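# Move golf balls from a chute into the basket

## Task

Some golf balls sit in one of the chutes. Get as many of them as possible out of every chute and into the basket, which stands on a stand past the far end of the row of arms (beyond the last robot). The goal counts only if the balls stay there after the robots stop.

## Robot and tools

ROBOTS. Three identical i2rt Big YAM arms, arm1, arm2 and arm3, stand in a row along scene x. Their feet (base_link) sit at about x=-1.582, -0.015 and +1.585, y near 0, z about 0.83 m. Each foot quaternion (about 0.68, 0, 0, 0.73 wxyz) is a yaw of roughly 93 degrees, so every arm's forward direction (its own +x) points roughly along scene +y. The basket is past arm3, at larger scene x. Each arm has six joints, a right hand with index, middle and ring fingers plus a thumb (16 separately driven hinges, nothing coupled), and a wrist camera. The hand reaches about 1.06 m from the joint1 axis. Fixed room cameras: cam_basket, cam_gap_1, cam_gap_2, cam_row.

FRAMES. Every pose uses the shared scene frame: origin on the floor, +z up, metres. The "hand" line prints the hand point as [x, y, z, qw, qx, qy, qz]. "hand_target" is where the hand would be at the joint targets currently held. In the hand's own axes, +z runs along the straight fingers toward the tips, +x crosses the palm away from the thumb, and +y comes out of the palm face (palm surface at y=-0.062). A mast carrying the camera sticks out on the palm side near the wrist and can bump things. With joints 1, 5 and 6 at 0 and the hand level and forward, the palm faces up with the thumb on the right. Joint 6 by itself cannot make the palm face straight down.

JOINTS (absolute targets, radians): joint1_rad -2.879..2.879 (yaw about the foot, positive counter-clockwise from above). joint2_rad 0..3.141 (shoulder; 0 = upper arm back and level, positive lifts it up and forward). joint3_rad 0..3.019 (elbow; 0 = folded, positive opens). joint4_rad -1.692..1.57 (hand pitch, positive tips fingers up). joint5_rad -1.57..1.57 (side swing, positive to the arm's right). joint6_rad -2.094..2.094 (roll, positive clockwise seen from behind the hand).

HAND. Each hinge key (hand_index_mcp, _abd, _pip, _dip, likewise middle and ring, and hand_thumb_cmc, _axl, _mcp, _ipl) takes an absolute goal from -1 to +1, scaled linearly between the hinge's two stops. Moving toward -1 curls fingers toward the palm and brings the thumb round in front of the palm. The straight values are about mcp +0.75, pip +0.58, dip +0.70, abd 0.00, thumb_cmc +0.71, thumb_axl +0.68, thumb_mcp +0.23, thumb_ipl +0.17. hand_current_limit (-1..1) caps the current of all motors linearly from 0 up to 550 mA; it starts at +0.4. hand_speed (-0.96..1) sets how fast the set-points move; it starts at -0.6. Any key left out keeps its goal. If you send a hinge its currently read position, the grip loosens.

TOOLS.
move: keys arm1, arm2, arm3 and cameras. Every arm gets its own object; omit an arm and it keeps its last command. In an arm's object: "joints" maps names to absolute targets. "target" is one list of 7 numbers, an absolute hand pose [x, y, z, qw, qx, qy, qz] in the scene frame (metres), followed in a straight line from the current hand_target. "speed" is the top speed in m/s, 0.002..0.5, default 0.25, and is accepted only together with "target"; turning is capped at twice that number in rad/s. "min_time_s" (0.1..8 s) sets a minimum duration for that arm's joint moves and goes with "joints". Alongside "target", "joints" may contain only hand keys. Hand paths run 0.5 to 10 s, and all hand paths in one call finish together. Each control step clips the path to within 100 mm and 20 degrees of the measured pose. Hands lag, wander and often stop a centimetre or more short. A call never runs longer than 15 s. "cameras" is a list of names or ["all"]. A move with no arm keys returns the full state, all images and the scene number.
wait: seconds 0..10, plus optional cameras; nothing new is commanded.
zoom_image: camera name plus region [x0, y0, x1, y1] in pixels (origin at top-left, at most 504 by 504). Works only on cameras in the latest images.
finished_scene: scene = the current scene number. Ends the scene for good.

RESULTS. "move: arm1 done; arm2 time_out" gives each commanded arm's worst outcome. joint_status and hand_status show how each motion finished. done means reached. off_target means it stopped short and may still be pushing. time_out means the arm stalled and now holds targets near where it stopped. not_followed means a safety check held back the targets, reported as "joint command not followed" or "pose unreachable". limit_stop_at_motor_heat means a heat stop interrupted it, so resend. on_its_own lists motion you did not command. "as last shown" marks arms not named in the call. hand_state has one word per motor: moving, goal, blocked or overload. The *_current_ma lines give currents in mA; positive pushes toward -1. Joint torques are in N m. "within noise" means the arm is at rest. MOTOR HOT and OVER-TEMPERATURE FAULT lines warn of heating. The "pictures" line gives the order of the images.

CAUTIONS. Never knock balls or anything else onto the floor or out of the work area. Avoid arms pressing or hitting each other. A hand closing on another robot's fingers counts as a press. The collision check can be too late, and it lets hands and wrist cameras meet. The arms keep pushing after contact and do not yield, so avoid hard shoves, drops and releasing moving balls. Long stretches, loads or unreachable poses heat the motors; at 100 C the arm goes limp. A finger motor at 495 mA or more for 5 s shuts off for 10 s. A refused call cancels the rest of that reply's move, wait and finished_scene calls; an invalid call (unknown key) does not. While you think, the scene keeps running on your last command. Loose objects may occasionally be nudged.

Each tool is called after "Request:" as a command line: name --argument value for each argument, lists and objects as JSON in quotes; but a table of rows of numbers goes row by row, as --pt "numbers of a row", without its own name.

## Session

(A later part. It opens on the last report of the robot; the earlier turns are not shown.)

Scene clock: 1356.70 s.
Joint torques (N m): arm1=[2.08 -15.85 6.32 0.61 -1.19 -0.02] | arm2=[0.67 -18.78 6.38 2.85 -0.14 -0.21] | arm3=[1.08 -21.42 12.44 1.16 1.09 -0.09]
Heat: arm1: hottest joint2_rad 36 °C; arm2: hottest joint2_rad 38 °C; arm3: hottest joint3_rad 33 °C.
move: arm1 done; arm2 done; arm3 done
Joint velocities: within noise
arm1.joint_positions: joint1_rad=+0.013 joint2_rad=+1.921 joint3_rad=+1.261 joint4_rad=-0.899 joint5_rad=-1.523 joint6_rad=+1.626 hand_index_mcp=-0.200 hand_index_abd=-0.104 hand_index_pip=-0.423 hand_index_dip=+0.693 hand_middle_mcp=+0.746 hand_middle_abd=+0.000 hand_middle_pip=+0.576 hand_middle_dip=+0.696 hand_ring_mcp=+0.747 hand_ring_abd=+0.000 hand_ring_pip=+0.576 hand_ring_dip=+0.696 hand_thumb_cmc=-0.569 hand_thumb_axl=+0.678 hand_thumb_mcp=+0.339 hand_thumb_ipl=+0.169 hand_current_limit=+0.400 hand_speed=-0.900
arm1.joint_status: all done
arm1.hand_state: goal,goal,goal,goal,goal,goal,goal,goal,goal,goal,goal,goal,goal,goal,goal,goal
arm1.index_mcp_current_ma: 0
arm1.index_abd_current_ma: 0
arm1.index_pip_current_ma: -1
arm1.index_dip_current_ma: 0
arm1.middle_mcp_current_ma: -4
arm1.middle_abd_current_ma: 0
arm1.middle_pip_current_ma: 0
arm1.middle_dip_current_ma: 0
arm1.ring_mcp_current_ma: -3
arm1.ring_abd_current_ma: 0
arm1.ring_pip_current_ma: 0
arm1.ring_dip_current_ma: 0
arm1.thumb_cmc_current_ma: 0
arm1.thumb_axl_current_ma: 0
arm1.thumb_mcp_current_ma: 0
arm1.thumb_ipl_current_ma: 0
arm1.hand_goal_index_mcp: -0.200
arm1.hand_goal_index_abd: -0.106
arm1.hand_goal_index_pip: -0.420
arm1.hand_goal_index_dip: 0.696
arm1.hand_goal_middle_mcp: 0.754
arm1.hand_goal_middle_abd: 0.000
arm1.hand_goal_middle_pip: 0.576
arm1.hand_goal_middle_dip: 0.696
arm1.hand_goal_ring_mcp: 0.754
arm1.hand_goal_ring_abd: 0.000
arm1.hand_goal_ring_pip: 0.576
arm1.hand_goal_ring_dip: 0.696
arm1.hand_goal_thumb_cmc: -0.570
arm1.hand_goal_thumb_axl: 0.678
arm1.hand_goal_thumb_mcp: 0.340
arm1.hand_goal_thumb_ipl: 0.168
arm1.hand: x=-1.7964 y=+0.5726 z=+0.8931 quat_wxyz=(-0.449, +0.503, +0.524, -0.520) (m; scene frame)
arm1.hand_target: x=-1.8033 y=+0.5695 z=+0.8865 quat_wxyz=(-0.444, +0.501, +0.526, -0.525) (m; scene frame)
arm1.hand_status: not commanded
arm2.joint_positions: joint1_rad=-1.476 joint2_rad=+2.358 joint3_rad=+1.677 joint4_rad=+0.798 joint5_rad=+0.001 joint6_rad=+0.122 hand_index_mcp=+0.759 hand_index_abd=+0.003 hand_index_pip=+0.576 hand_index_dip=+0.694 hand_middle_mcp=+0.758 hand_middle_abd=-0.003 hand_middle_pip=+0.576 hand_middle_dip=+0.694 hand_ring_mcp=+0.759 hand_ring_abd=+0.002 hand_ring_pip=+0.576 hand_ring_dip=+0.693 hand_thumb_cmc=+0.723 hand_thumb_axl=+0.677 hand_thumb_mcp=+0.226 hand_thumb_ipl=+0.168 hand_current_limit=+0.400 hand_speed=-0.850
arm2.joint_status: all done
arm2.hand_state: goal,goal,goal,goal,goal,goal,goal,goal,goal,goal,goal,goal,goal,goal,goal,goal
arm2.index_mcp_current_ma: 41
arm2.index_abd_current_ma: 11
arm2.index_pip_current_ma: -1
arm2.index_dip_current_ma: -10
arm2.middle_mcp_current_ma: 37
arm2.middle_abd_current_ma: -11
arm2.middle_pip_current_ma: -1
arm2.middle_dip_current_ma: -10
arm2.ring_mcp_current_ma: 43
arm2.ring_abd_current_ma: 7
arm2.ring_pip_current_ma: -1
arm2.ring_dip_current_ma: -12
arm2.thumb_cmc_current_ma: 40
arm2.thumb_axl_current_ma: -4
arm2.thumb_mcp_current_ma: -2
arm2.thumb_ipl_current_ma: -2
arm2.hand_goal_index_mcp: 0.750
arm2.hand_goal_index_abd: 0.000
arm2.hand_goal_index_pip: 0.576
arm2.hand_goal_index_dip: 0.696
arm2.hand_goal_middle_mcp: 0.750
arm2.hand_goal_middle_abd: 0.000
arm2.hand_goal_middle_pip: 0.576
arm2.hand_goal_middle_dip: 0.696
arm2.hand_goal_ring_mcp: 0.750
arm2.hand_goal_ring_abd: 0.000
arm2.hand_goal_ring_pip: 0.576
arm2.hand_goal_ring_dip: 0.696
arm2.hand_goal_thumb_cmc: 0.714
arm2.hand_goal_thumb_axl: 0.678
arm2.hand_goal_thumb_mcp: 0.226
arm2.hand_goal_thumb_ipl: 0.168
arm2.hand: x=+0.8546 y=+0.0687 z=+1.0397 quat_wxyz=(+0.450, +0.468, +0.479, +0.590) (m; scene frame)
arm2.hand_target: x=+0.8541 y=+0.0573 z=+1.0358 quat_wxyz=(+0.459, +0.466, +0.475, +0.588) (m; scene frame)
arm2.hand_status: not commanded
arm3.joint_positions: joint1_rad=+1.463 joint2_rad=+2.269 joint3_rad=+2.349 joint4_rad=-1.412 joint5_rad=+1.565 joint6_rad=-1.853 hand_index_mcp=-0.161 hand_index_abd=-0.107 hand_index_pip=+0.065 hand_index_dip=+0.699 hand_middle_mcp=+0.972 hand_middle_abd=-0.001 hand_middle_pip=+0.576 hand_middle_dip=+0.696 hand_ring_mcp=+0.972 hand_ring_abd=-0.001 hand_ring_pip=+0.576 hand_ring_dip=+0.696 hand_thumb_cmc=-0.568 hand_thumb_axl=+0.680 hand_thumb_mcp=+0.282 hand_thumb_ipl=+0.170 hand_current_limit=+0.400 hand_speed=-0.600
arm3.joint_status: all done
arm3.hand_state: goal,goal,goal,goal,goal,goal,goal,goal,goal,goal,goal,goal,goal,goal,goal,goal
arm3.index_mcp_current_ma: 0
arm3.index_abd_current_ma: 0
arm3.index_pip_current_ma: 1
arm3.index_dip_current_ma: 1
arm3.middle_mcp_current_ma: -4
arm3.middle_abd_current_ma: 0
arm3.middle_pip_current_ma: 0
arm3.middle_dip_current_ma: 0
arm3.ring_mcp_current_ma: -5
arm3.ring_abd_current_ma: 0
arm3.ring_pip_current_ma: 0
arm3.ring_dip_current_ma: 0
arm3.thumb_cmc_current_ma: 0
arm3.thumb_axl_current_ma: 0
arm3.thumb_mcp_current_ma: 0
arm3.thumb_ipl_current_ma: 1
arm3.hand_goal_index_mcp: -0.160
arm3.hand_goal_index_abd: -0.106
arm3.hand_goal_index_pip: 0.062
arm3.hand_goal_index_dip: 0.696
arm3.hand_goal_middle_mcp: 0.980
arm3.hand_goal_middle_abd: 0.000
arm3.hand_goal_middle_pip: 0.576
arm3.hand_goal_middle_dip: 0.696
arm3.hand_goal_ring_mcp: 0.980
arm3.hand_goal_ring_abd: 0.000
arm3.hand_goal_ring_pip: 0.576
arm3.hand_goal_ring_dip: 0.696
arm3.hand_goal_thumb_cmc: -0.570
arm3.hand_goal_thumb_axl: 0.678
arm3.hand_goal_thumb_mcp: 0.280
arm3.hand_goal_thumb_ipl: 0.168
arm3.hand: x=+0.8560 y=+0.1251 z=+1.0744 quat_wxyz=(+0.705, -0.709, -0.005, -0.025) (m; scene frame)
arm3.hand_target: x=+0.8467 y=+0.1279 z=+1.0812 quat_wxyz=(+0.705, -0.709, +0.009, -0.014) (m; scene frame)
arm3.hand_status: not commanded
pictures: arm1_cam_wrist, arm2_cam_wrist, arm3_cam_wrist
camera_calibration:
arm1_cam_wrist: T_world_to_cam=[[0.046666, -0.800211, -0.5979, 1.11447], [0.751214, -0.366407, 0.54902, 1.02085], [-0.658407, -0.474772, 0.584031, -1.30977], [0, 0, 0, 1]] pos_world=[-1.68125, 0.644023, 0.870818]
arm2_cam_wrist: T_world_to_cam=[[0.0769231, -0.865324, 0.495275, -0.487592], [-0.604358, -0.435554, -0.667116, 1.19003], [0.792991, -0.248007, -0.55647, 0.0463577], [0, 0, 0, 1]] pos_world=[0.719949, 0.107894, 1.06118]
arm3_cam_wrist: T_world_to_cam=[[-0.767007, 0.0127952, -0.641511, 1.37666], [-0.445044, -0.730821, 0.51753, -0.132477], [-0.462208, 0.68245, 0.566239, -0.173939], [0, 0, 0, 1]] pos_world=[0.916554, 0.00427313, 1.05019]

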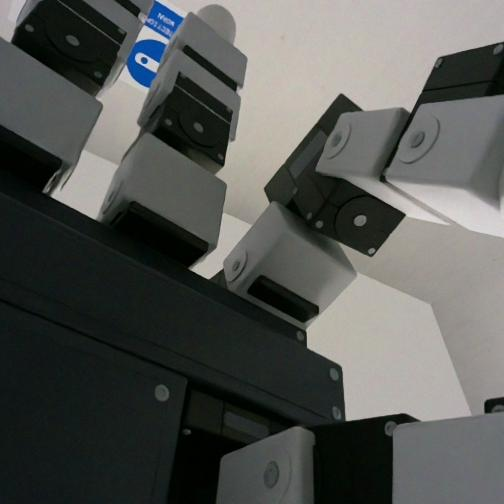

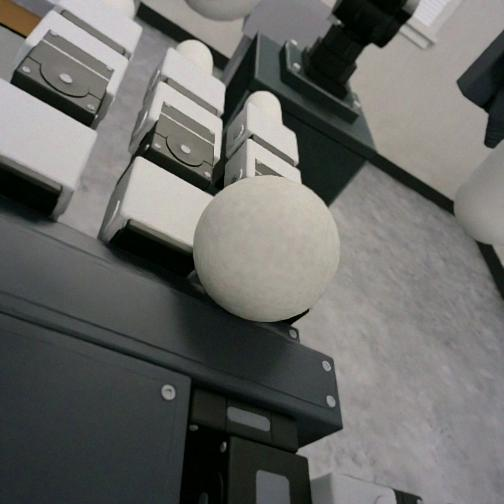

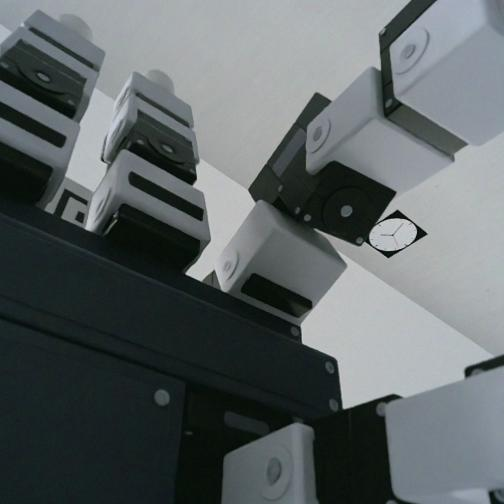

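Request:
move --arm1 '{"joints":{"hand_speed":-0.9,"hand_thumb_mcp":0.20}}' --arm3 '{"joints":{"joint3_rad":2.22,"joint4_rad":-1.265},"min_time_s":3}' --cameras '["arm1_cam_wrist","arm2_cam_wrist"]'

Request:
move --arm1 '{"joints":{"hand_index_mcp":-0.26,"hand_thumb_mcp":0.16}}' --arm3 '{"joints":{"hand_speed":-0.9,"hand_index_mcp":-0.23,"hand_thumb_mcp":0.185}}' --cameras '["arm1_cam_wrist","arm2_cam_wrist"]'

Scene clock: 1362.30 s.
Joint torques (N m): arm1=[2.08 -15.85 6.32 0.61 -1.16 -0.07] | arm2=[0.67 -18.32 6.27 2.91 -0.12 -0.22] | arm3=[1.08 -21.48 8.25 1.16 1.08 -0.08]
Heat: arm1: hottest joint2_rad 35 °C; arm2: hottest joint2_rad 38 °C; arm3: hottest joint3_rad 33 °C.
move: arm1 off_target; arm3 done
Joint velocities: within noise
arm1.joint_positions: joint1_rad=+0.013 joint2_rad=+1.921 joint3_rad=+1.261 joint4_rad=-0.899 joint5_rad=-1.523 joint6_rad=+1.632 hand_index_mcp=-0.186 hand_index_abd=-0.104 hand_index_pip=-0.421 hand_index_dip=+0.693 hand_middle_mcp=+0.746 hand_middle_abd=+0.000 hand_middle_pip=+0.576 hand_middle_dip=+0.696 hand_ring_mcp=+0.747 hand_ring_abd=+0.000 hand_ring_pip=+0.576 hand_ring_dip=+0.696 hand_thumb_cmc=-0.571 hand_thumb_axl=+0.678 hand_thumb_mcp=+0.300 hand_thumb_ipl=+0.188 hand_current_limit=+0.400 hand_speed=-0.900
arm1.joint_status: hand_thumb_mcp off_target (ended at +0.300, target +0.200); the others done
arm1.hand_state: goal,goal,goal,goal,goal,goal,goal,goal,goal,goal,goal,goal,goal,goal,blocked,blocked
arm1.index_mcp_current_ma: 9
arm1.index_abd_current_ma: 0
arm1.index_pip_current_ma: 0
arm1.index_dip_current_ma: 0
arm1.middle_mcp_current_ma: -4
arm1.middle_abd_current_ma: 0
arm1.middle_pip_current_ma: 0
arm1.middle_dip_current_ma: 0
arm1.ring_mcp_current_ma: -3
arm1.ring_abd_current_ma: 0
arm1.ring_pip_current_ma: 0
arm1.ring_dip_current_ma: 0
arm1.thumb_cmc_current_ma: 0
arm1.thumb_axl_current_ma: 0
arm1.thumb_mcp_current_ma: 329
arm1.thumb_ipl_current_ma: 24
arm1.hand_goal_index_mcp: -0.200
arm1.hand_goal_index_abd: -0.106
arm1.hand_goal_index_pip: -0.420
arm1.hand_goal_index_dip: 0.696
arm1.hand_goal_middle_mcp: 0.754
arm1.hand_goal_middle_abd: 0.000
arm1.hand_goal_middle_pip: 0.576
arm1.hand_goal_middle_dip: 0.696
arm1.hand_goal_ring_mcp: 0.754
arm1.hand_goal_ring_abd: 0.000
arm1.hand_goal_ring_pip: 0.576
arm1.hand_goal_ring_dip: 0.696
arm1.hand_goal_thumb_cmc: -0.570
arm1.hand_goal_thumb_axl: 0.678
arm1.hand_goal_thumb_mcp: 0.200
arm1.hand_goal_thumb_ipl: 0.168
arm1.hand: x=-1.7964 y=+0.5721 z=+0.8933 quat_wxyz=(-0.448, +0.505, +0.522, -0.522) (m; scene frame)
arm1.hand_target: x=-1.8033 y=+0.5695 z=+0.8865 quat_wxyz=(-0.444, +0.501, +0.526, -0.525) (m; scene frame)
arm1.hand_status: not commanded
arm2: as last shown
arm3.joint_positions: joint1_rad=+1.463 joint2_rad=+2.269 joint3_rad=+2.223 joint4_rad=-1.276 joint5_rad=+1.565 joint6_rad=-1.853 hand_index_mcp=-0.161 hand_index_abd=-0.107 hand_index_pip=+0.065 hand_index_dip=+0.699 hand_middle_mcp=+0.972 hand_middle_abd=-0.001 hand_middle_pip=+0.576 hand_middle_dip=+0.696 hand_ring_mcp=+0.972 hand_ring_abd=-0.001 hand_ring_pip=+0.576 hand_ring_dip=+0.696 hand_thumb_cmc=-0.568 hand_thumb_axl=+0.680 hand_thumb_mcp=+0.282 hand_thumb_ipl=+0.170 hand_current_limit=+0.400 hand_speed=-0.600
arm3.joint_status: all done
arm3.hand_state: goal,goal,goal,goal,goal,goal,goal,goal,goal,goal,goal,goal,goal,goal,goal,goal
arm3.index_mcp_current_ma: 0
arm3.index_abd_current_ma: 0
arm3.index_pip_current_ma: 1
arm3.index_dip_current_ma: 1
arm3.middle_mcp_current_ma: -4
arm3.middle_abd_current_ma: 0
arm3.middle_pip_current_ma: 0
arm3.middle_dip_current_ma: 0
arm3.ring_mcp_current_ma: -5
arm3.ring_abd_current_ma: 0
arm3.ring_pip_current_ma: 0
arm3.ring_dip_current_ma: 0
arm3.thumb_cmc_current_ma: 0
arm3.thumb_axl_current_ma: 0
arm3.thumb_mcp_current_ma: 0
arm3.thumb_ipl_current_ma: 1
arm3.hand_goal_index_mcp: -0.160
arm3.hand_goal_index_abd: -0.106
arm3.hand_goal_index_pip: 0.062
arm3.hand_goal_index_dip: 0.696
arm3.hand_goal_middle_mcp: 0.980
arm3.hand_goal_middle_abd: 0.000
arm3.hand_goal_middle_pip: 0.576
arm3.hand_goal_middle_dip: 0.696
arm3.hand_goal_ring_mcp: 0.980
arm3.hand_goal_ring_abd: 0.000
arm3.hand_goal_ring_pip: 0.576
arm3.hand_goal_ring_dip: 0.696
arm3.hand_goal_thumb_cmc: -0.570
arm3.hand_goal_thumb_axl: 0.678
arm3.hand_goal_thumb_mcp: 0.280
arm3.hand_goal_thumb_ipl: 0.168
arm3.hand: x=+0.8537 y=+0.1252 z=+1.0267 quat_wxyz=(+0.705, -0.709, -0.002, -0.022) (m; scene frame)
arm3.hand_target: x=+0.8524 y=+0.1277 z=+1.0108 quat_wxyz=(+0.704, -0.709, -0.007, -0.030) (m; scene frame)
arm3.hand_status: not commanded
pictures: arm1_cam_wrist, arm2_cam_wrist
camera_calibration:
arm1_cam_wrist: T_world_to_cam=[[0.0464868, -0.803832, -0.593038, 1.11158], [0.750983, -0.363347, 0.551365, 1.01631], [-0.658683, -0.470992, 0.586773, -1.31526], [0, 0, 0, 1]] pos_world=[-1.68125, 0.64332, 0.870615]
arm2_cam_wrist: T_world_to_cam=[[0.0769231, -0.865324, 0.495275, -0.487592], [-0.604358, -0.435554, -0.667116, 1.19003], [0.792991, -0.248007, -0.55647, 0.0463577], [0, 0, 0, 1]] pos_world=[0.719949, 0.107894, 1.06118]

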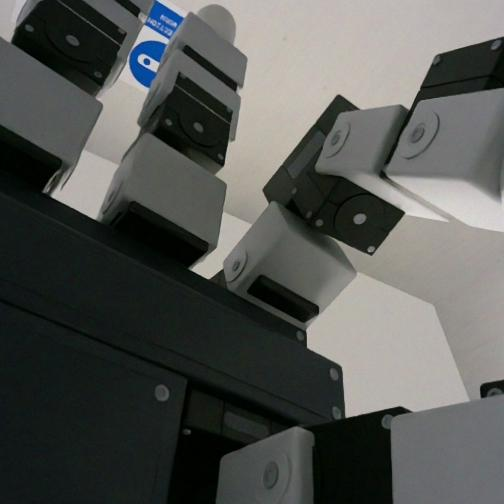

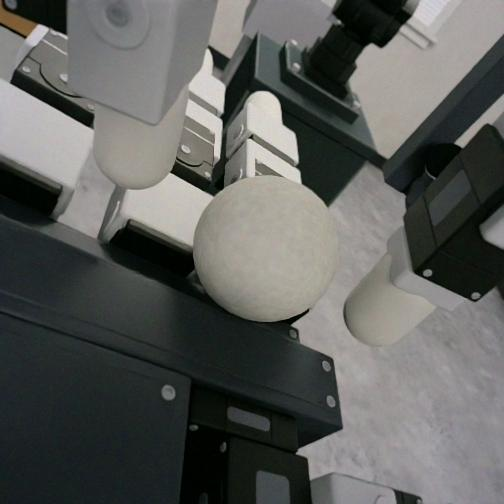

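Scene clock: 1363.07 s.
Joint torques (N m): arm1=[2.02 -15.79 6.35 0.61 -1.18 -0.09] | arm2=[0.56 -18.49 6.43 2.84 -0.09 -0.24] | arm3=[1.14 -21.25 8.23 1.17 1.08 -0.09]
Heat: arm1: hottest joint2_rad 35 °C; arm2: hottest joint2_rad 38 °C; arm3: hottest joint3_rad 33 °C.
move: arm1 off_target; arm3 done
Joint velocities: within noise
arm1.joint_positions: joint1_rad=+0.013 joint2_rad=+1.921 joint3_rad=+1.261 joint4_rad=-0.899 joint5_rad=-1.523 joint6_rad=+1.633 hand_index_mcp=-0.191 hand_index_abd=-0.104 hand_index_pip=-0.418 hand_index_dip=+0.696 hand_middle_mcp=+0.746 hand_middle_abd=+0.000 hand_middle_pip=+0.576 hand_middle_dip=+0.696 hand_ring_mcp=+0.747 hand_ring_abd=+0.000 hand_ring_pip=+0.576 hand_ring_dip=+0.696 hand_thumb_cmc=-0.572 hand_thumb_axl=+0.678 hand_thumb_mcp=+0.298 hand_thumb_ipl=+0.192 hand_current_limit=+0.400 hand_speed=-0.900
arm1.joint_status: hand_index_mcp off_target (ended at -0.191, target -0.260); hand_thumb_mcp off_target (ended at +0.298, target +0.160)
arm1.hand_state: blocked,goal,goal,goal,goal,goal,goal,goal,goal,goal,goal,goal,goal,goal,blocked,blocked
arm1.index_mcp_current_ma: 127
arm1.index_abd_current_ma: 0
arm1.index_pip_current_ma: 0
arm1.index_dip_current_ma: 0
arm1.middle_mcp_current_ma: -4
arm1.middle_abd_current_ma: 0
arm1.middle_pip_current_ma: 0
arm1.middle_dip_current_ma: 0
arm1.ring_mcp_current_ma: -3
arm1.ring_abd_current_ma: 0
arm1.ring_pip_current_ma: 0
arm1.ring_dip_current_ma: 0
arm1.thumb_cmc_current_ma: 0
arm1.thumb_axl_current_ma: 0
arm1.thumb_mcp_current_ma: 385
arm1.thumb_ipl_current_ma: 31
arm1.hand_goal_index_mcp: -0.260
arm1.hand_goal_index_abd: -0.106
arm1.hand_goal_index_pip: -0.420
arm1.hand_goal_index_dip: 0.696
arm1.hand_goal_middle_mcp: 0.754
arm1.hand_goal_middle_abd: 0.000
arm1.hand_goal_middle_pip: 0.576
arm1.hand_goal_middle_dip: 0.696
arm1.hand_goal_ring_mcp: 0.754
arm1.hand_goal_ring_abd: 0.000
arm1.hand_goal_ring_pip: 0.576
arm1.hand_goal_ring_dip: 0.696
arm1.hand_goal_thumb_cmc: -0.570
arm1.hand_goal_thumb_axl: 0.678
arm1.hand_goal_thumb_mcp: 0.160
arm1.hand_goal_thumb_ipl: 0.168
arm1.hand: x=-1.7964 y=+0.5720 z=+0.8933 quat_wxyz=(-0.448, +0.505, +0.522, -0.522) (m; scene frame)
arm1.hand_target: x=-1.8033 y=+0.5695 z=+0.8865 quat_wxyz=(-0.444, +0.501, +0.526, -0.525) (m; scene frame)
arm1.hand_status: not commanded
arm2: as last shown
arm2.joint_positions: joint1_rad=-1.476 joint2_rad=+2.358 joint3_rad=+1.677 joint4_rad=+0.798 joint5_rad=+0.000 joint6_rad=+0.122 hand_index_mcp=+0.759 hand_index_abd=+0.003 hand_index_pip=+0.576 hand_index_dip=+0.694 hand_middle_mcp=+0.758 hand_middle_abd=-0.003 hand_middle_pip=+0.576 hand_middle_dip=+0.694 hand_ring_mcp=+0.759 hand_ring_abd=+0.002 hand_ring_pip=+0.576 hand_ring_dip=+0.693 hand_thumb_cmc=+0.723 hand_thumb_axl=+0.677 hand_thumb_mcp=+0.226 hand_thumb_ipl=+0.168 hand_current_limit=+0.400 hand_speed=-0.850
arm2.index_mcp_current_ma: 43
arm2.hand: x=+0.8546 y=+0.0689 z=+1.0397 quat_wxyz=(+0.450, +0.468, +0.479, +0.590) (m; scene frame)
arm2.hand_target: x=+0.8541 y=+0.0573 z=+1.0359 quat_wxyz=(+0.459, +0.466, +0.475, +0.588) (m; scene frame)
arm3.joint_positions: joint1_rad=+1.463 joint2_rad=+2.269 joint3_rad=+2.223 joint4_rad=-1.276 joint5_rad=+1.565 joint6_rad=-1.853 hand_index_mcp=-0.230 hand_index_abd=-0.107 hand_index_pip=+0.065 hand_index_dip=+0.699 hand_middle_mcp=+0.972 hand_middle_abd=-0.001 hand_middle_pip=+0.576 hand_middle_dip=+0.696 hand_ring_mcp=+0.972 hand_ring_abd=-0.001 hand_ring_pip=+0.576 hand_ring_dip=+0.696 hand_thumb_cmc=-0.569 hand_thumb_axl=+0.680 hand_thumb_mcp=+0.192 hand_thumb_ipl=+0.170 hand_current_limit=+0.400 hand_speed=-0.900
arm3.joint_status: all done
arm3.hand_state: goal,goal,goal,goal,goal,goal,goal,goal,goal,goal,goal,goal,goal,goal,goal,goal
arm3.index_mcp_current_ma: 0
arm3.index_abd_current_ma: 0
arm3.index_pip_current_ma: 1
arm3.index_dip_current_ma: 1
arm3.middle_mcp_current_ma: -4
arm3.middle_abd_current_ma: 0
arm3.middle_pip_current_ma: 0
arm3.middle_dip_current_ma: 0
arm3.ring_mcp_current_ma: -5
arm3.ring_abd_current_ma: 0
arm3.ring_pip_current_ma: 0
arm3.ring_dip_current_ma: 0
arm3.thumb_cmc_current_ma: 0
arm3.thumb_axl_current_ma: 0
arm3.thumb_mcp_current_ma: 4
arm3.thumb_ipl_current_ma: 1
arm3.hand_goal_index_mcp: -0.230
arm3.hand_goal_index_abd: -0.106
arm3.hand_goal_index_pip: 0.062
arm3.hand_goal_index_dip: 0.696
arm3.hand_goal_middle_mcp: 0.980
arm3.hand_goal_middle_abd: 0.000
arm3.hand_goal_middle_pip: 0.576
arm3.hand_goal_middle_dip: 0.696
arm3.hand_goal_ring_mcp: 0.980
arm3.hand_goal_ring_abd: 0.000
arm3.hand_goal_ring_pip: 0.576
arm3.hand_goal_ring_dip: 0.696
arm3.hand_goal_thumb_cmc: -0.570
arm3.hand_goal_thumb_axl: 0.678
arm3.hand_goal_thumb_mcp: 0.186
arm3.hand_goal_thumb_ipl: 0.168
arm3.hand: x=+0.8537 y=+0.1252 z=+1.0267 quat_wxyz=(+0.705, -0.709, -0.002, -0.022) (m; scene frame)
arm3.hand_target: x=+0.8524 y=+0.1277 z=+1.0108 quat_wxyz=(+0.704, -0.709, -0.007, -0.030) (m; scene frame)
arm3.hand_status: not commanded
pictures: arm1_cam_wrist, arm2_cam_wrist
camera_calibration:
arm1_cam_wrist: T_world_to_cam=[[0.0467515, -0.80451, -0.592096, 1.11156], [0.750703, -0.362739, 0.552146, 1.01466], [-0.658984, -0.470302, 0.586989, -1.31638], [0, 0, 0, 1]] pos_world=[-1.68115, 0.643219, 0.870614]
arm2_cam_wrist: T_world_to_cam=[[0.0776507, -0.865213, 0.495355, -0.488206], [-0.604014, -0.436116, -0.66706, 1.18972], [0.793182, -0.247404, -0.556466, 0.0462304], [0, 0, 0, 1]] pos_world=[0.719848, 0.107892, 1.06118]

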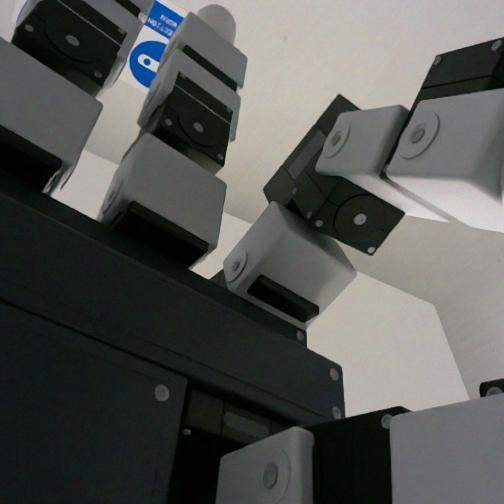

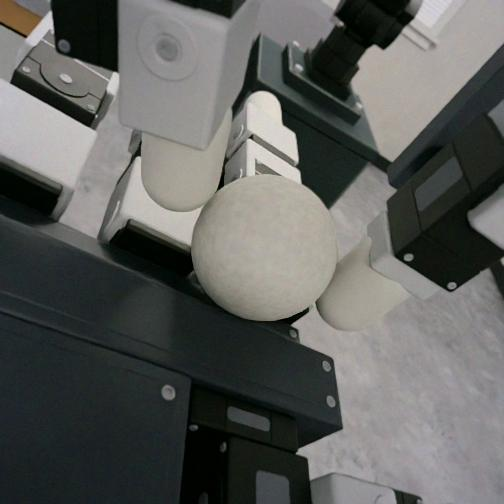

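Request:
move --arm1 '{"joints":{"hand_index_mcp":-0.33,"hand_thumb_mcp":0.12}}' --arm3 '{"joints":{"hand_index_mcp":-0.27,"hand_thumb_mcp":0.15}}' --cameras '["arm2_cam_wrist"]'

Scene clock: 1365.37 s.
Joint torques (N m): arm1=[2.14 -15.97 6.34 0.58 -1.06 -0.09] | arm2=[0.73 -18.43 6.37 2.84 -0.11 -0.2] | arm3=[1.08 -21.48 8.27 1.16 1.09 -0.09]
Heat: arm1: hottest joint2_rad 35 °C; arm2: hottest joint2_rad 39 °C; arm3: hottest joint3_rad 33 °C.
move: arm1 off_target; arm3 off_target
Joint velocities: within noise
arm1.joint_positions: joint1_rad=+0.013 joint2_rad=+1.921 joint3_rad=+1.261 joint4_rad=-0.899 joint5_rad=-1.526 joint6_rad=+1.633 hand_index_mcp=-0.205 hand_index_abd=-0.104 hand_index_pip=-0.409 hand_index_dip=+0.701 hand_middle_mcp=+0.746 hand_middle_abd=+0.000 hand_middle_pip=+0.576 hand_middle_dip=+0.696 hand_ring_mcp=+0.747 hand_ring_abd=+0.000 hand_ring_pip=+0.576 hand_ring_dip=+0.696 hand_thumb_cmc=-0.576 hand_thumb_axl=+0.678 hand_thumb_mcp=+0.298 hand_thumb_ipl=+0.197 hand_current_limit=+0.400 hand_speed=-0.900
arm1.joint_status: hand_index_mcp off_target (ended at -0.205, target -0.330); hand_thumb_mcp off_target (ended at +0.298, target +0.120)
arm1.hand_state: blocked,goal,goal,goal,goal,goal,goal,goal,goal,goal,goal,goal,goal,goal,blocked,blocked
arm1.index_mcp_current_ma: 345
arm1.index_abd_current_ma: 0
arm1.index_pip_current_ma: 5
arm1.index_dip_current_ma: 2
arm1.middle_mcp_current_ma: -4
arm1.middle_abd_current_ma: 0
arm1.middle_pip_current_ma: 0
arm1.middle_dip_current_ma: 0
arm1.ring_mcp_current_ma: -3
arm1.ring_abd_current_ma: 0
arm1.ring_pip_current_ma: 0
arm1.ring_dip_current_ma: 0
arm1.thumb_cmc_current_ma: -2
arm1.thumb_axl_current_ma: 0
arm1.thumb_mcp_current_ma: 385
arm1.thumb_ipl_current_ma: 44
arm1.hand_goal_index_mcp: -0.330
arm1.hand_goal_index_abd: -0.106
arm1.hand_goal_index_pip: -0.420
arm1.hand_goal_index_dip: 0.696
arm1.hand_goal_middle_mcp: 0.754
arm1.hand_goal_middle_abd: 0.000
arm1.hand_goal_middle_pip: 0.576
arm1.hand_goal_middle_dip: 0.696
arm1.hand_goal_ring_mcp: 0.754
arm1.hand_goal_ring_abd: 0.000
arm1.hand_goal_ring_pip: 0.576
arm1.hand_goal_ring_dip: 0.696
arm1.hand_goal_thumb_cmc: -0.570
arm1.hand_goal_thumb_axl: 0.678
arm1.hand_goal_thumb_mcp: 0.120
arm1.hand_goal_thumb_ipl: 0.168
arm1.hand: x=-1.7967 y=+0.5720 z=+0.8938 quat_wxyz=(-0.448, +0.504, +0.521, -0.523) (m; scene frame)
arm1.hand_target: x=-1.8033 y=+0.5695 z=+0.8865 quat_wxyz=(-0.444, +0.501, +0.526, -0.525) (m; scene frame)
arm1.hand_status: not commanded
arm2: as last shown
arm3.joint_positions: joint1_rad=+1.463 joint2_rad=+2.269 joint3_rad=+2.223 joint4_rad=-1.276 joint5_rad=+1.565 joint6_rad=-1.853 hand_index_mcp=-0.239 hand_index_abd=-0.107 hand_index_pip=+0.070 hand_index_dip=+0.699 hand_middle_mcp=+0.972 hand_middle_abd=-0.001 hand_middle_pip=+0.576 hand_middle_dip=+0.696 hand_ring_mcp=+0.972 hand_ring_abd=-0.001 hand_ring_pip=+0.576 hand_ring_dip=+0.696 hand_thumb_cmc=-0.569 hand_thumb_axl=+0.680 hand_thumb_mcp=+0.187 hand_thumb_ipl=+0.175 hand_current_limit=+0.400 hand_speed=-0.900
arm3.joint_status: hand_index_mcp off_target (ended at -0.239, target -0.270); hand_thumb_mcp off_target (ended at +0.187, target +0.150)
arm3.hand_state: blocked,goal,goal,goal,goal,goal,goal,goal,goal,goal,goal,goal,goal,goal,blocked,goal
arm3.index_mcp_current_ma: 39
arm3.index_abd_current_ma: 0
arm3.index_pip_current_ma: 4
arm3.index_dip_current_ma: 1
arm3.middle_mcp_current_ma: -4
arm3.middle_abd_current_ma: 0
arm3.middle_pip_current_ma: 0
arm3.middle_dip_current_ma: 0
arm3.ring_mcp_current_ma: -5
arm3.ring_abd_current_ma: 0
arm3.ring_pip_current_ma: 0
arm3.ring_dip_current_ma: 0
arm3.thumb_cmc_current_ma: 0
arm3.thumb_axl_current_ma: 0
arm3.thumb_mcp_current_ma: 70
arm3.thumb_ipl_current_ma: 5
arm3.hand_goal_index_mcp: -0.270
arm3.hand_goal_index_abd: -0.106
arm3.hand_goal_index_pip: 0.062
arm3.hand_goal_index_dip: 0.696
arm3.hand_goal_middle_mcp: 0.980
arm3.hand_goal_middle_abd: 0.000
arm3.hand_goal_middle_pip: 0.576
arm3.hand_goal_middle_dip: 0.696
arm3.hand_goal_ring_mcp: 0.980
arm3.hand_goal_ring_abd: 0.000
arm3.hand_goal_ring_pip: 0.576
arm3.hand_goal_ring_dip: 0.696
arm3.hand_goal_thumb_cmc: -0.570
arm3.hand_goal_thumb_axl: 0.678
arm3.hand_goal_thumb_mcp: 0.150
arm3.hand_goal_thumb_ipl: 0.168
arm3.hand: x=+0.8537 y=+0.1252 z=+1.0267 quat_wxyz=(+0.705, -0.709, -0.002, -0.022) (m; scene frame)
arm3.hand_target: x=+0.8524 y=+0.1277 z=+1.0108 quat_wxyz=(+0.704, -0.709, -0.007, -0.030) (m; scene frame)
arm3.hand_status: not commanded
pictures: arm2_cam_wrist
camera_calibration:
arm2_cam_wrist: T_world_to_cam=[[0.0776507, -0.865213, 0.495355, -0.488206], [-0.604014, -0.436116, -0.66706, 1.18972], [0.793182, -0.247404, -0.556466, 0.0462304], [0, 0, 0, 1]] pos_world=[0.719848, 0.107892, 1.06118]

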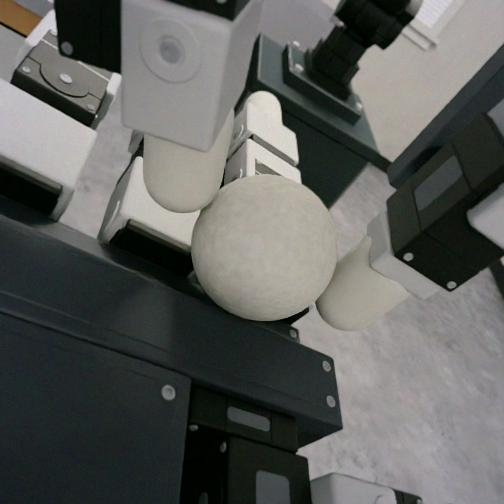

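Request:
move --arm1 '{"joints":{"joint2_rad":1.84,"joint4_rad":-0.93},"min_time_s":2}' --arm3 '{"joints":{"hand_index_mcp":-0.38,"hand_thumb_mcp":0.06,"hand_index_pip":0.03,"hand_thumb_ipl":0.14}}' --cameras '["arm2_cam_wrist","arm1_cam_wrist"]'

Scene clock: 1369.47 s.
Joint torques (N m): arm1=[2.14 -18.43 7.08 -0.42 -1.22 -0.1] | arm2=[0.56 -18.78 6.34 2.95 -0.07 -0.22] | arm3=[1.14 -21.48 8.27 1.17 1.08 -0.08]
Heat: arm1: hottest joint2_rad 35 °C; arm2: hottest joint2_rad 39 °C; arm3: hottest joint2_rad 32 °C.
move: arm1 done; arm3 off_target
Joint velocities: within noise
arm1.joint_positions: joint1_rad=+0.013 joint2_rad=+1.866 joint3_rad=+1.256 joint4_rad=-0.919 joint5_rad=-1.521 joint6_rad=+1.633 hand_index_mcp=-0.207 hand_index_abd=-0.104 hand_index_pip=-0.391 hand_index_dip=+0.713 hand_middle_mcp=+0.746 hand_middle_abd=+0.000 hand_middle_pip=+0.576 hand_middle_dip=+0.696 hand_ring_mcp=+0.747 hand_ring_abd=+0.000 hand_ring_pip=+0.576 hand_ring_dip=+0.696 hand_thumb_cmc=-0.578 hand_thumb_axl=+0.678 hand_thumb_mcp=+0.292 hand_thumb_ipl=+0.197 hand_current_limit=+0.400 hand_speed=-0.900
arm1.joint_status: all done
arm1.hand_state: blocked,goal,blocked,goal,goal,goal,goal,goal,goal,goal,goal,goal,goal,goal,blocked,blocked
arm1.index_mcp_current_ma: 338
arm1.index_abd_current_ma: 0
arm1.index_pip_current_ma: 26
arm1.index_dip_current_ma: 11
arm1.middle_mcp_current_ma: -4
arm1.middle_abd_current_ma: 0
arm1.middle_pip_current_ma: 0
arm1.middle_dip_current_ma: 0
arm1.ring_mcp_current_ma: -3
arm1.ring_abd_current_ma: 0
arm1.ring_pip_current_ma: 0
arm1.ring_dip_current_ma: 0
arm1.thumb_cmc_current_ma: -3
arm1.thumb_axl_current_ma: 0
arm1.thumb_mcp_current_ma: 385
arm1.thumb_ipl_current_ma: 44
arm1.hand_goal_index_mcp: -0.330
arm1.hand_goal_index_abd: -0.106
arm1.hand_goal_index_pip: -0.420
arm1.hand_goal_index_dip: 0.696
arm1.hand_goal_middle_mcp: 0.754
arm1.hand_goal_middle_abd: 0.000
arm1.hand_goal_middle_pip: 0.576
arm1.hand_goal_middle_dip: 0.696
arm1.hand_goal_ring_mcp: 0.754
arm1.hand_goal_ring_abd: 0.000
arm1.hand_goal_ring_pip: 0.576
arm1.hand_goal_ring_dip: 0.696
arm1.hand_goal_thumb_cmc: -0.570
arm1.hand_goal_thumb_axl: 0.678
arm1.hand_goal_thumb_mcp: 0.120
arm1.hand_goal_thumb_ipl: 0.168
arm1.hand: x=-1.7963 y=+0.5700 z=+0.9179 quat_wxyz=(-0.455, +0.498, +0.529, -0.514) (m; scene frame)
arm1.hand_target: x=-1.8034 y=+0.5674 z=+0.9313 quat_wxyz=(-0.457, +0.488, +0.538, -0.513) (m; scene frame)
arm1.hand_status: not commanded
arm2: as last shown
arm2.joint_positions: joint1_rad=-1.476 joint2_rad=+2.358 joint3_rad=+1.677 joint4_rad=+0.798 joint5_rad=-0.001 joint6_rad=+0.122 hand_index_mcp=+0.759 hand_index_abd=+0.003 hand_index_pip=+0.576 hand_index_dip=+0.694 hand_middle_mcp=+0.758 hand_middle_abd=-0.003 hand_middle_pip=+0.576 hand_middle_dip=+0.694 hand_ring_mcp=+0.759 hand_ring_abd=+0.002 hand_ring_pip=+0.576 hand_ring_dip=+0.693 hand_thumb_cmc=+0.723 hand_thumb_axl=+0.677 hand_thumb_mcp=+0.226 hand_thumb_ipl=+0.168 hand_current_limit=+0.400 hand_speed=-0.850
arm2.hand: x=+0.8546 y=+0.0691 z=+1.0397 quat_wxyz=(+0.450, +0.468, +0.480, +0.590) (m; scene frame)
arm3.joint_positions: joint1_rad=+1.463 joint2_rad=+2.269 joint3_rad=+2.223 joint4_rad=-1.276 joint5_rad=+1.565 joint6_rad=-1.853 hand_index_mcp=-0.244 hand_index_abd=-0.107 hand_index_pip=+0.070 hand_index_dip=+0.715 hand_middle_mcp=+0.972 hand_middle_abd=-0.001 hand_middle_pip=+0.576 hand_middle_dip=+0.696 hand_ring_mcp=+0.972 hand_ring_abd=-0.001 hand_ring_pip=+0.576 hand_ring_dip=+0.696 hand_thumb_cmc=-0.569 hand_thumb_axl=+0.680 hand_thumb_mcp=+0.175 hand_thumb_ipl=+0.173 hand_current_limit=+0.400 hand_speed=-0.900
arm3.joint_status: hand_index_mcp off_target (ended at -0.244, target -0.380); hand_index_pip off_target (ended at +0.070, target +0.030); hand_thumb_mcp off_target (ended at +0.175, target +0.060); hand_thumb_ipl off_target (ended at +0.173, target +0.140)
arm3.hand_state: blocked,goal,blocked,goal,goal,goal,goal,goal,goal,goal,goal,goal,goal,goal,blocked,blocked
arm3.index_mcp_current_ma: 385
arm3.index_abd_current_ma: 0
arm3.index_pip_current_ma: 54
arm3.index_dip_current_ma: 17
arm3.middle_mcp_current_ma: -4
arm3.middle_abd_current_ma: 0
arm3.middle_pip_current_ma: 0
arm3.middle_dip_current_ma: 0
arm3.ring_mcp_current_ma: -5
arm3.ring_abd_current_ma: 0
arm3.ring_pip_current_ma: 0
arm3.ring_dip_current_ma: 0
arm3.thumb_cmc_current_ma: 0
arm3.thumb_axl_current_ma: 0
arm3.thumb_mcp_current_ma: 385
arm3.thumb_ipl_current_ma: 64
arm3.hand_goal_index_mcp: -0.380
arm3.hand_goal_index_abd: -0.106
arm3.hand_goal_index_pip: 0.030
arm3.hand_goal_index_dip: 0.696
arm3.hand_goal_middle_mcp: 0.980
arm3.hand_goal_middle_abd: 0.000
arm3.hand_goal_middle_pip: 0.576
arm3.hand_goal_middle_dip: 0.696
arm3.hand_goal_ring_mcp: 0.980
arm3.hand_goal_ring_abd: 0.000
arm3.hand_goal_ring_pip: 0.576
arm3.hand_goal_ring_dip: 0.696
arm3.hand_goal_thumb_cmc: -0.570
arm3.hand_goal_thumb_axl: 0.678
arm3.hand_goal_thumb_mcp: 0.060
arm3.hand_goal_thumb_ipl: 0.140
arm3.hand: x=+0.8537 y=+0.1252 z=+1.0267 quat_wxyz=(+0.705, -0.709, -0.002, -0.022) (m; scene frame)
arm3.hand_target: x=+0.8524 y=+0.1277 z=+1.0108 quat_wxyz=(+0.704, -0.709, -0.007, -0.030) (m; scene frame)
arm3.hand_status: not commanded
pictures: arm1_cam_wrist, arm2_cam_wrist
camera_calibration:
arm1_cam_wrist: T_world_to_cam=[[0.0458852, -0.786536, -0.615837, 1.13445], [0.751663, -0.378859, 0.539878, 1.0224], [-0.657949, -0.487675, 0.573826, -1.30783], [0, 0, 0, 1]] pos_world=[-1.68105, 0.641833, 0.897131]
arm2_cam_wrist: T_world_to_cam=[[0.0785617, -0.865065, 0.495471, -0.488916], [-0.603488, -0.436862, -0.667048, 1.18945], [0.793492, -0.246606, -0.556377, 0.0458506], [0, 0, 0, 1]] pos_world=[0.719848, 0.107989, 1.06118]

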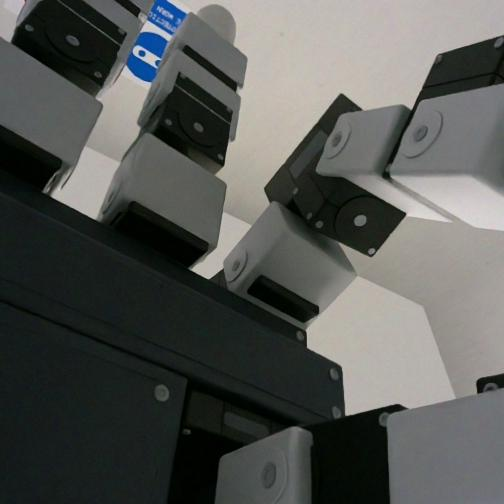

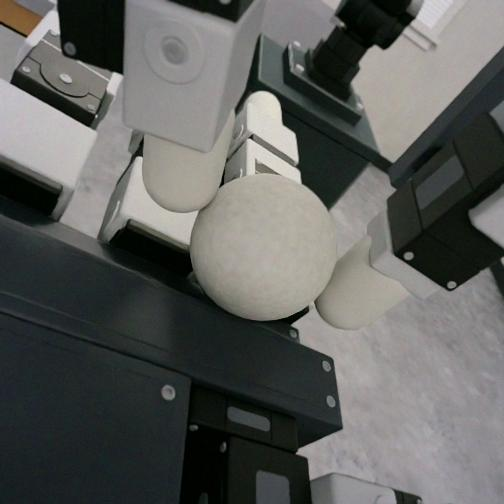

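Request:
move --arm1 '{"joints":{"joint2_rad":1.72,"joint4_rad":-1.03},"min_time_s":2}' --arm3 '{"joints":{"joint3_rad":2.4,"joint4_rad":-1.40},"min_time_s":3}' --cameras '["arm2_cam_wrist","cam_gap_1"]'

Scene clock: 1374.30 s.
Joint torques (N m): arm1=[2.02 -17.49 7.62 -0.4 -1.23 -0.1] | arm2=[0.73 -18.61 6.35 2.85 -0.05 -0.22] | arm3=[1.14 -21.48 12.71 0.47 1.11 -0.08]
Heat: arm1: hottest joint2_rad 35 °C; arm2: hottest joint2_rad 39 °C; arm3: hottest joint3_rad 33 °C.
move: arm1 done; arm3 done
Joint velocities: within noise
arm1.joint_positions: joint1_rad=+0.013 joint2_rad=+1.744 joint3_rad=+1.256 joint4_rad=-1.019 joint5_rad=-1.521 joint6_rad=+1.633 hand_index_mcp=-0.207 hand_index_abd=-0.104 hand_index_pip=-0.391 hand_index_dip=+0.713 hand_middle_mcp=+0.746 hand_middle_abd=+0.000 hand_middle_pip=+0.576 hand_middle_dip=+0.696 hand_ring_mcp=+0.747 hand_ring_abd=+0.000 hand_ring_pip=+0.576 hand_ring_dip=+0.696 hand_thumb_cmc=-0.578 hand_thumb_axl=+0.678 hand_thumb_mcp=+0.292 hand_thumb_ipl=+0.197 hand_current_limit=+0.400 hand_speed=-0.900
arm1.joint_status: all done
arm1.hand_state: blocked,goal,blocked,goal,goal,goal,goal,goal,goal,goal,goal,goal,goal,goal,blocked,blocked
arm1.index_mcp_current_ma: 338
arm1.index_abd_current_ma: 0
arm1.index_pip_current_ma: 26
arm1.index_dip_current_ma: 11
arm1.middle_mcp_current_ma: -4
arm1.middle_abd_current_ma: 0
arm1.middle_pip_current_ma: 0
arm1.middle_dip_current_ma: 0
arm1.ring_mcp_current_ma: -3
arm1.ring_abd_current_ma: 0
arm1.ring_pip_current_ma: 0
arm1.ring_dip_current_ma: 0
arm1.thumb_cmc_current_ma: -3
arm1.thumb_axl_current_ma: 0
arm1.thumb_mcp_current_ma: 385
arm1.thumb_ipl_current_ma: 44
arm1.hand_goal_index_mcp: -0.330
arm1.hand_goal_index_abd: -0.106
arm1.hand_goal_index_pip: -0.420
arm1.hand_goal_index_dip: 0.696
arm1.hand_goal_middle_mcp: 0.754
arm1.hand_goal_middle_abd: 0.000
arm1.hand_goal_middle_pip: 0.576
arm1.hand_goal_middle_dip: 0.696
arm1.hand_goal_ring_mcp: 0.754
arm1.hand_goal_ring_abd: 0.000
arm1.hand_goal_ring_pip: 0.576
arm1.hand_goal_ring_dip: 0.696
arm1.hand_goal_thumb_cmc: -0.570
arm1.hand_goal_thumb_axl: 0.678
arm1.hand_goal_thumb_mcp: 0.120
arm1.hand_goal_thumb_ipl: 0.168
arm1.hand: x=-1.7953 y=+0.5556 z=+0.9760 quat_wxyz=(-0.461, +0.492, +0.534, -0.509) (m; scene frame)
arm1.hand_target: x=-1.8021 y=+0.5514 z=+0.9882 quat_wxyz=(-0.463, +0.483, +0.542, -0.508) (m; scene frame)
arm1.hand_status: not commanded
arm2: as last shown
arm2.joint_positions: joint1_rad=-1.476 joint2_rad=+2.359 joint3_rad=+1.677 joint4_rad=+0.798 joint5_rad=-0.001 joint6_rad=+0.122 hand_index_mcp=+0.759 hand_index_abd=+0.003 hand_index_pip=+0.576 hand_index_dip=+0.694 hand_middle_mcp=+0.758 hand_middle_abd=-0.003 hand_middle_pip=+0.576 hand_middle_dip=+0.694 hand_ring_mcp=+0.759 hand_ring_abd=+0.002 hand_ring_pip=+0.576 hand_ring_dip=+0.693 hand_thumb_cmc=+0.723 hand_thumb_axl=+0.677 hand_thumb_mcp=+0.226 hand_thumb_ipl=+0.168 hand_current_limit=+0.400 hand_speed=-0.850
arm2.middle_mcp_current_ma: 38
arm2.hand: x=+0.8547 y=+0.0691 z=+1.0384 quat_wxyz=(+0.450, +0.468, +0.480, +0.590) (m; scene frame)
arm2.hand_target: x=+0.8541 y=+0.0573 z=+1.0358 quat_wxyz=(+0.459, +0.466, +0.475, +0.588) (m; scene frame)
arm3.joint_positions: joint1_rad=+1.463 joint2_rad=+2.269 joint3_rad=+2.346 joint4_rad=-1.393 joint5_rad=+1.564 joint6_rad=-1.853 hand_index_mcp=-0.244 hand_index_abd=-0.103 hand_index_pip=+0.078 hand_index_dip=+0.722 hand_middle_mcp=+0.972 hand_middle_abd=-0.001 hand_middle_pip=+0.576 hand_middle_dip=+0.696 hand_ring_mcp=+0.972 hand_ring_abd=-0.001 hand_ring_pip=+0.576 hand_ring_dip=+0.696 hand_thumb_cmc=-0.567 hand_thumb_axl=+0.680 hand_thumb_mcp=+0.167 hand_thumb_ipl=+0.173 hand_current_limit=+0.400 hand_speed=-0.900
arm3.joint_status: all done
arm3.hand_state: blocked,goal,blocked,blocked,goal,goal,goal,goal,goal,goal,goal,goal,goal,goal,blocked,blocked
arm3.index_mcp_current_ma: 385
arm3.index_abd_current_ma: 1
arm3.index_pip_current_ma: 72
arm3.index_dip_current_ma: 27
arm3.middle_mcp_current_ma: -4
arm3.middle_abd_current_ma: 0
arm3.middle_pip_current_ma: 0
arm3.middle_dip_current_ma: 0
arm3.ring_mcp_current_ma: -5
arm3.ring_abd_current_ma: 0
arm3.ring_pip_current_ma: 0
arm3.ring_dip_current_ma: 0
arm3.thumb_cmc_current_ma: 1
arm3.thumb_axl_current_ma: 0
arm3.thumb_mcp_current_ma: 385
arm3.thumb_ipl_current_ma: 64
arm3.hand_goal_index_mcp: -0.380
arm3.hand_goal_index_abd: -0.106
arm3.hand_goal_index_pip: 0.030
arm3.hand_goal_index_dip: 0.696
arm3.hand_goal_middle_mcp: 0.980
arm3.hand_goal_middle_abd: 0.000
arm3.hand_goal_middle_pip: 0.576
arm3.hand_goal_middle_dip: 0.696
arm3.hand_goal_ring_mcp: 0.980
arm3.hand_goal_ring_abd: 0.000
arm3.hand_goal_ring_pip: 0.576
arm3.hand_goal_ring_dip: 0.696
arm3.hand_goal_thumb_cmc: -0.570
arm3.hand_goal_thumb_axl: 0.678
arm3.hand_goal_thumb_mcp: 0.060
arm3.hand_goal_thumb_ipl: 0.140
arm3.hand: x=+0.8534 y=+0.1251 z=+1.0737 quat_wxyz=(+0.704, -0.710, +0.001, -0.020) (m; scene frame)
arm3.hand_target: x=+0.8466 y=+0.1279 z=+1.0812 quat_wxyz=(+0.705, -0.709, +0.009, -0.014) (m; scene frame)
arm3.hand_status: not commanded
pictures: arm2_cam_wrist, cam_gap_1
camera_calibration:
arm2_cam_wrist: T_world_to_cam=[[0.0792275, -0.86476, 0.495897, -0.489257], [-0.604476, -0.437243, -0.665903, 1.18836], [0.792674, -0.247, -0.557368, 0.0468667], [0, 0, 0, 1]] pos_world=[0.71995, 0.10809, 1.06008]

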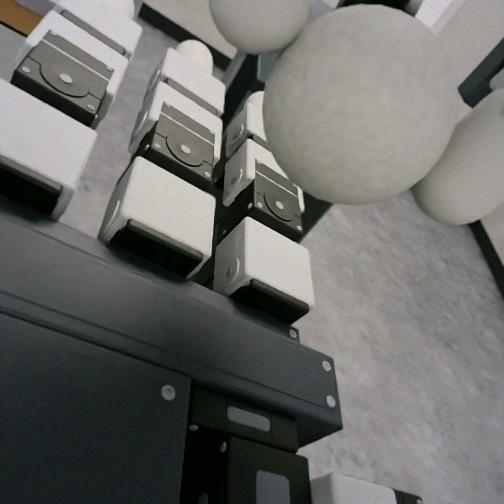

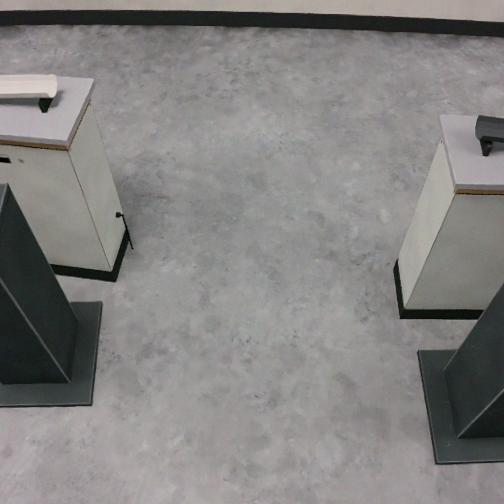

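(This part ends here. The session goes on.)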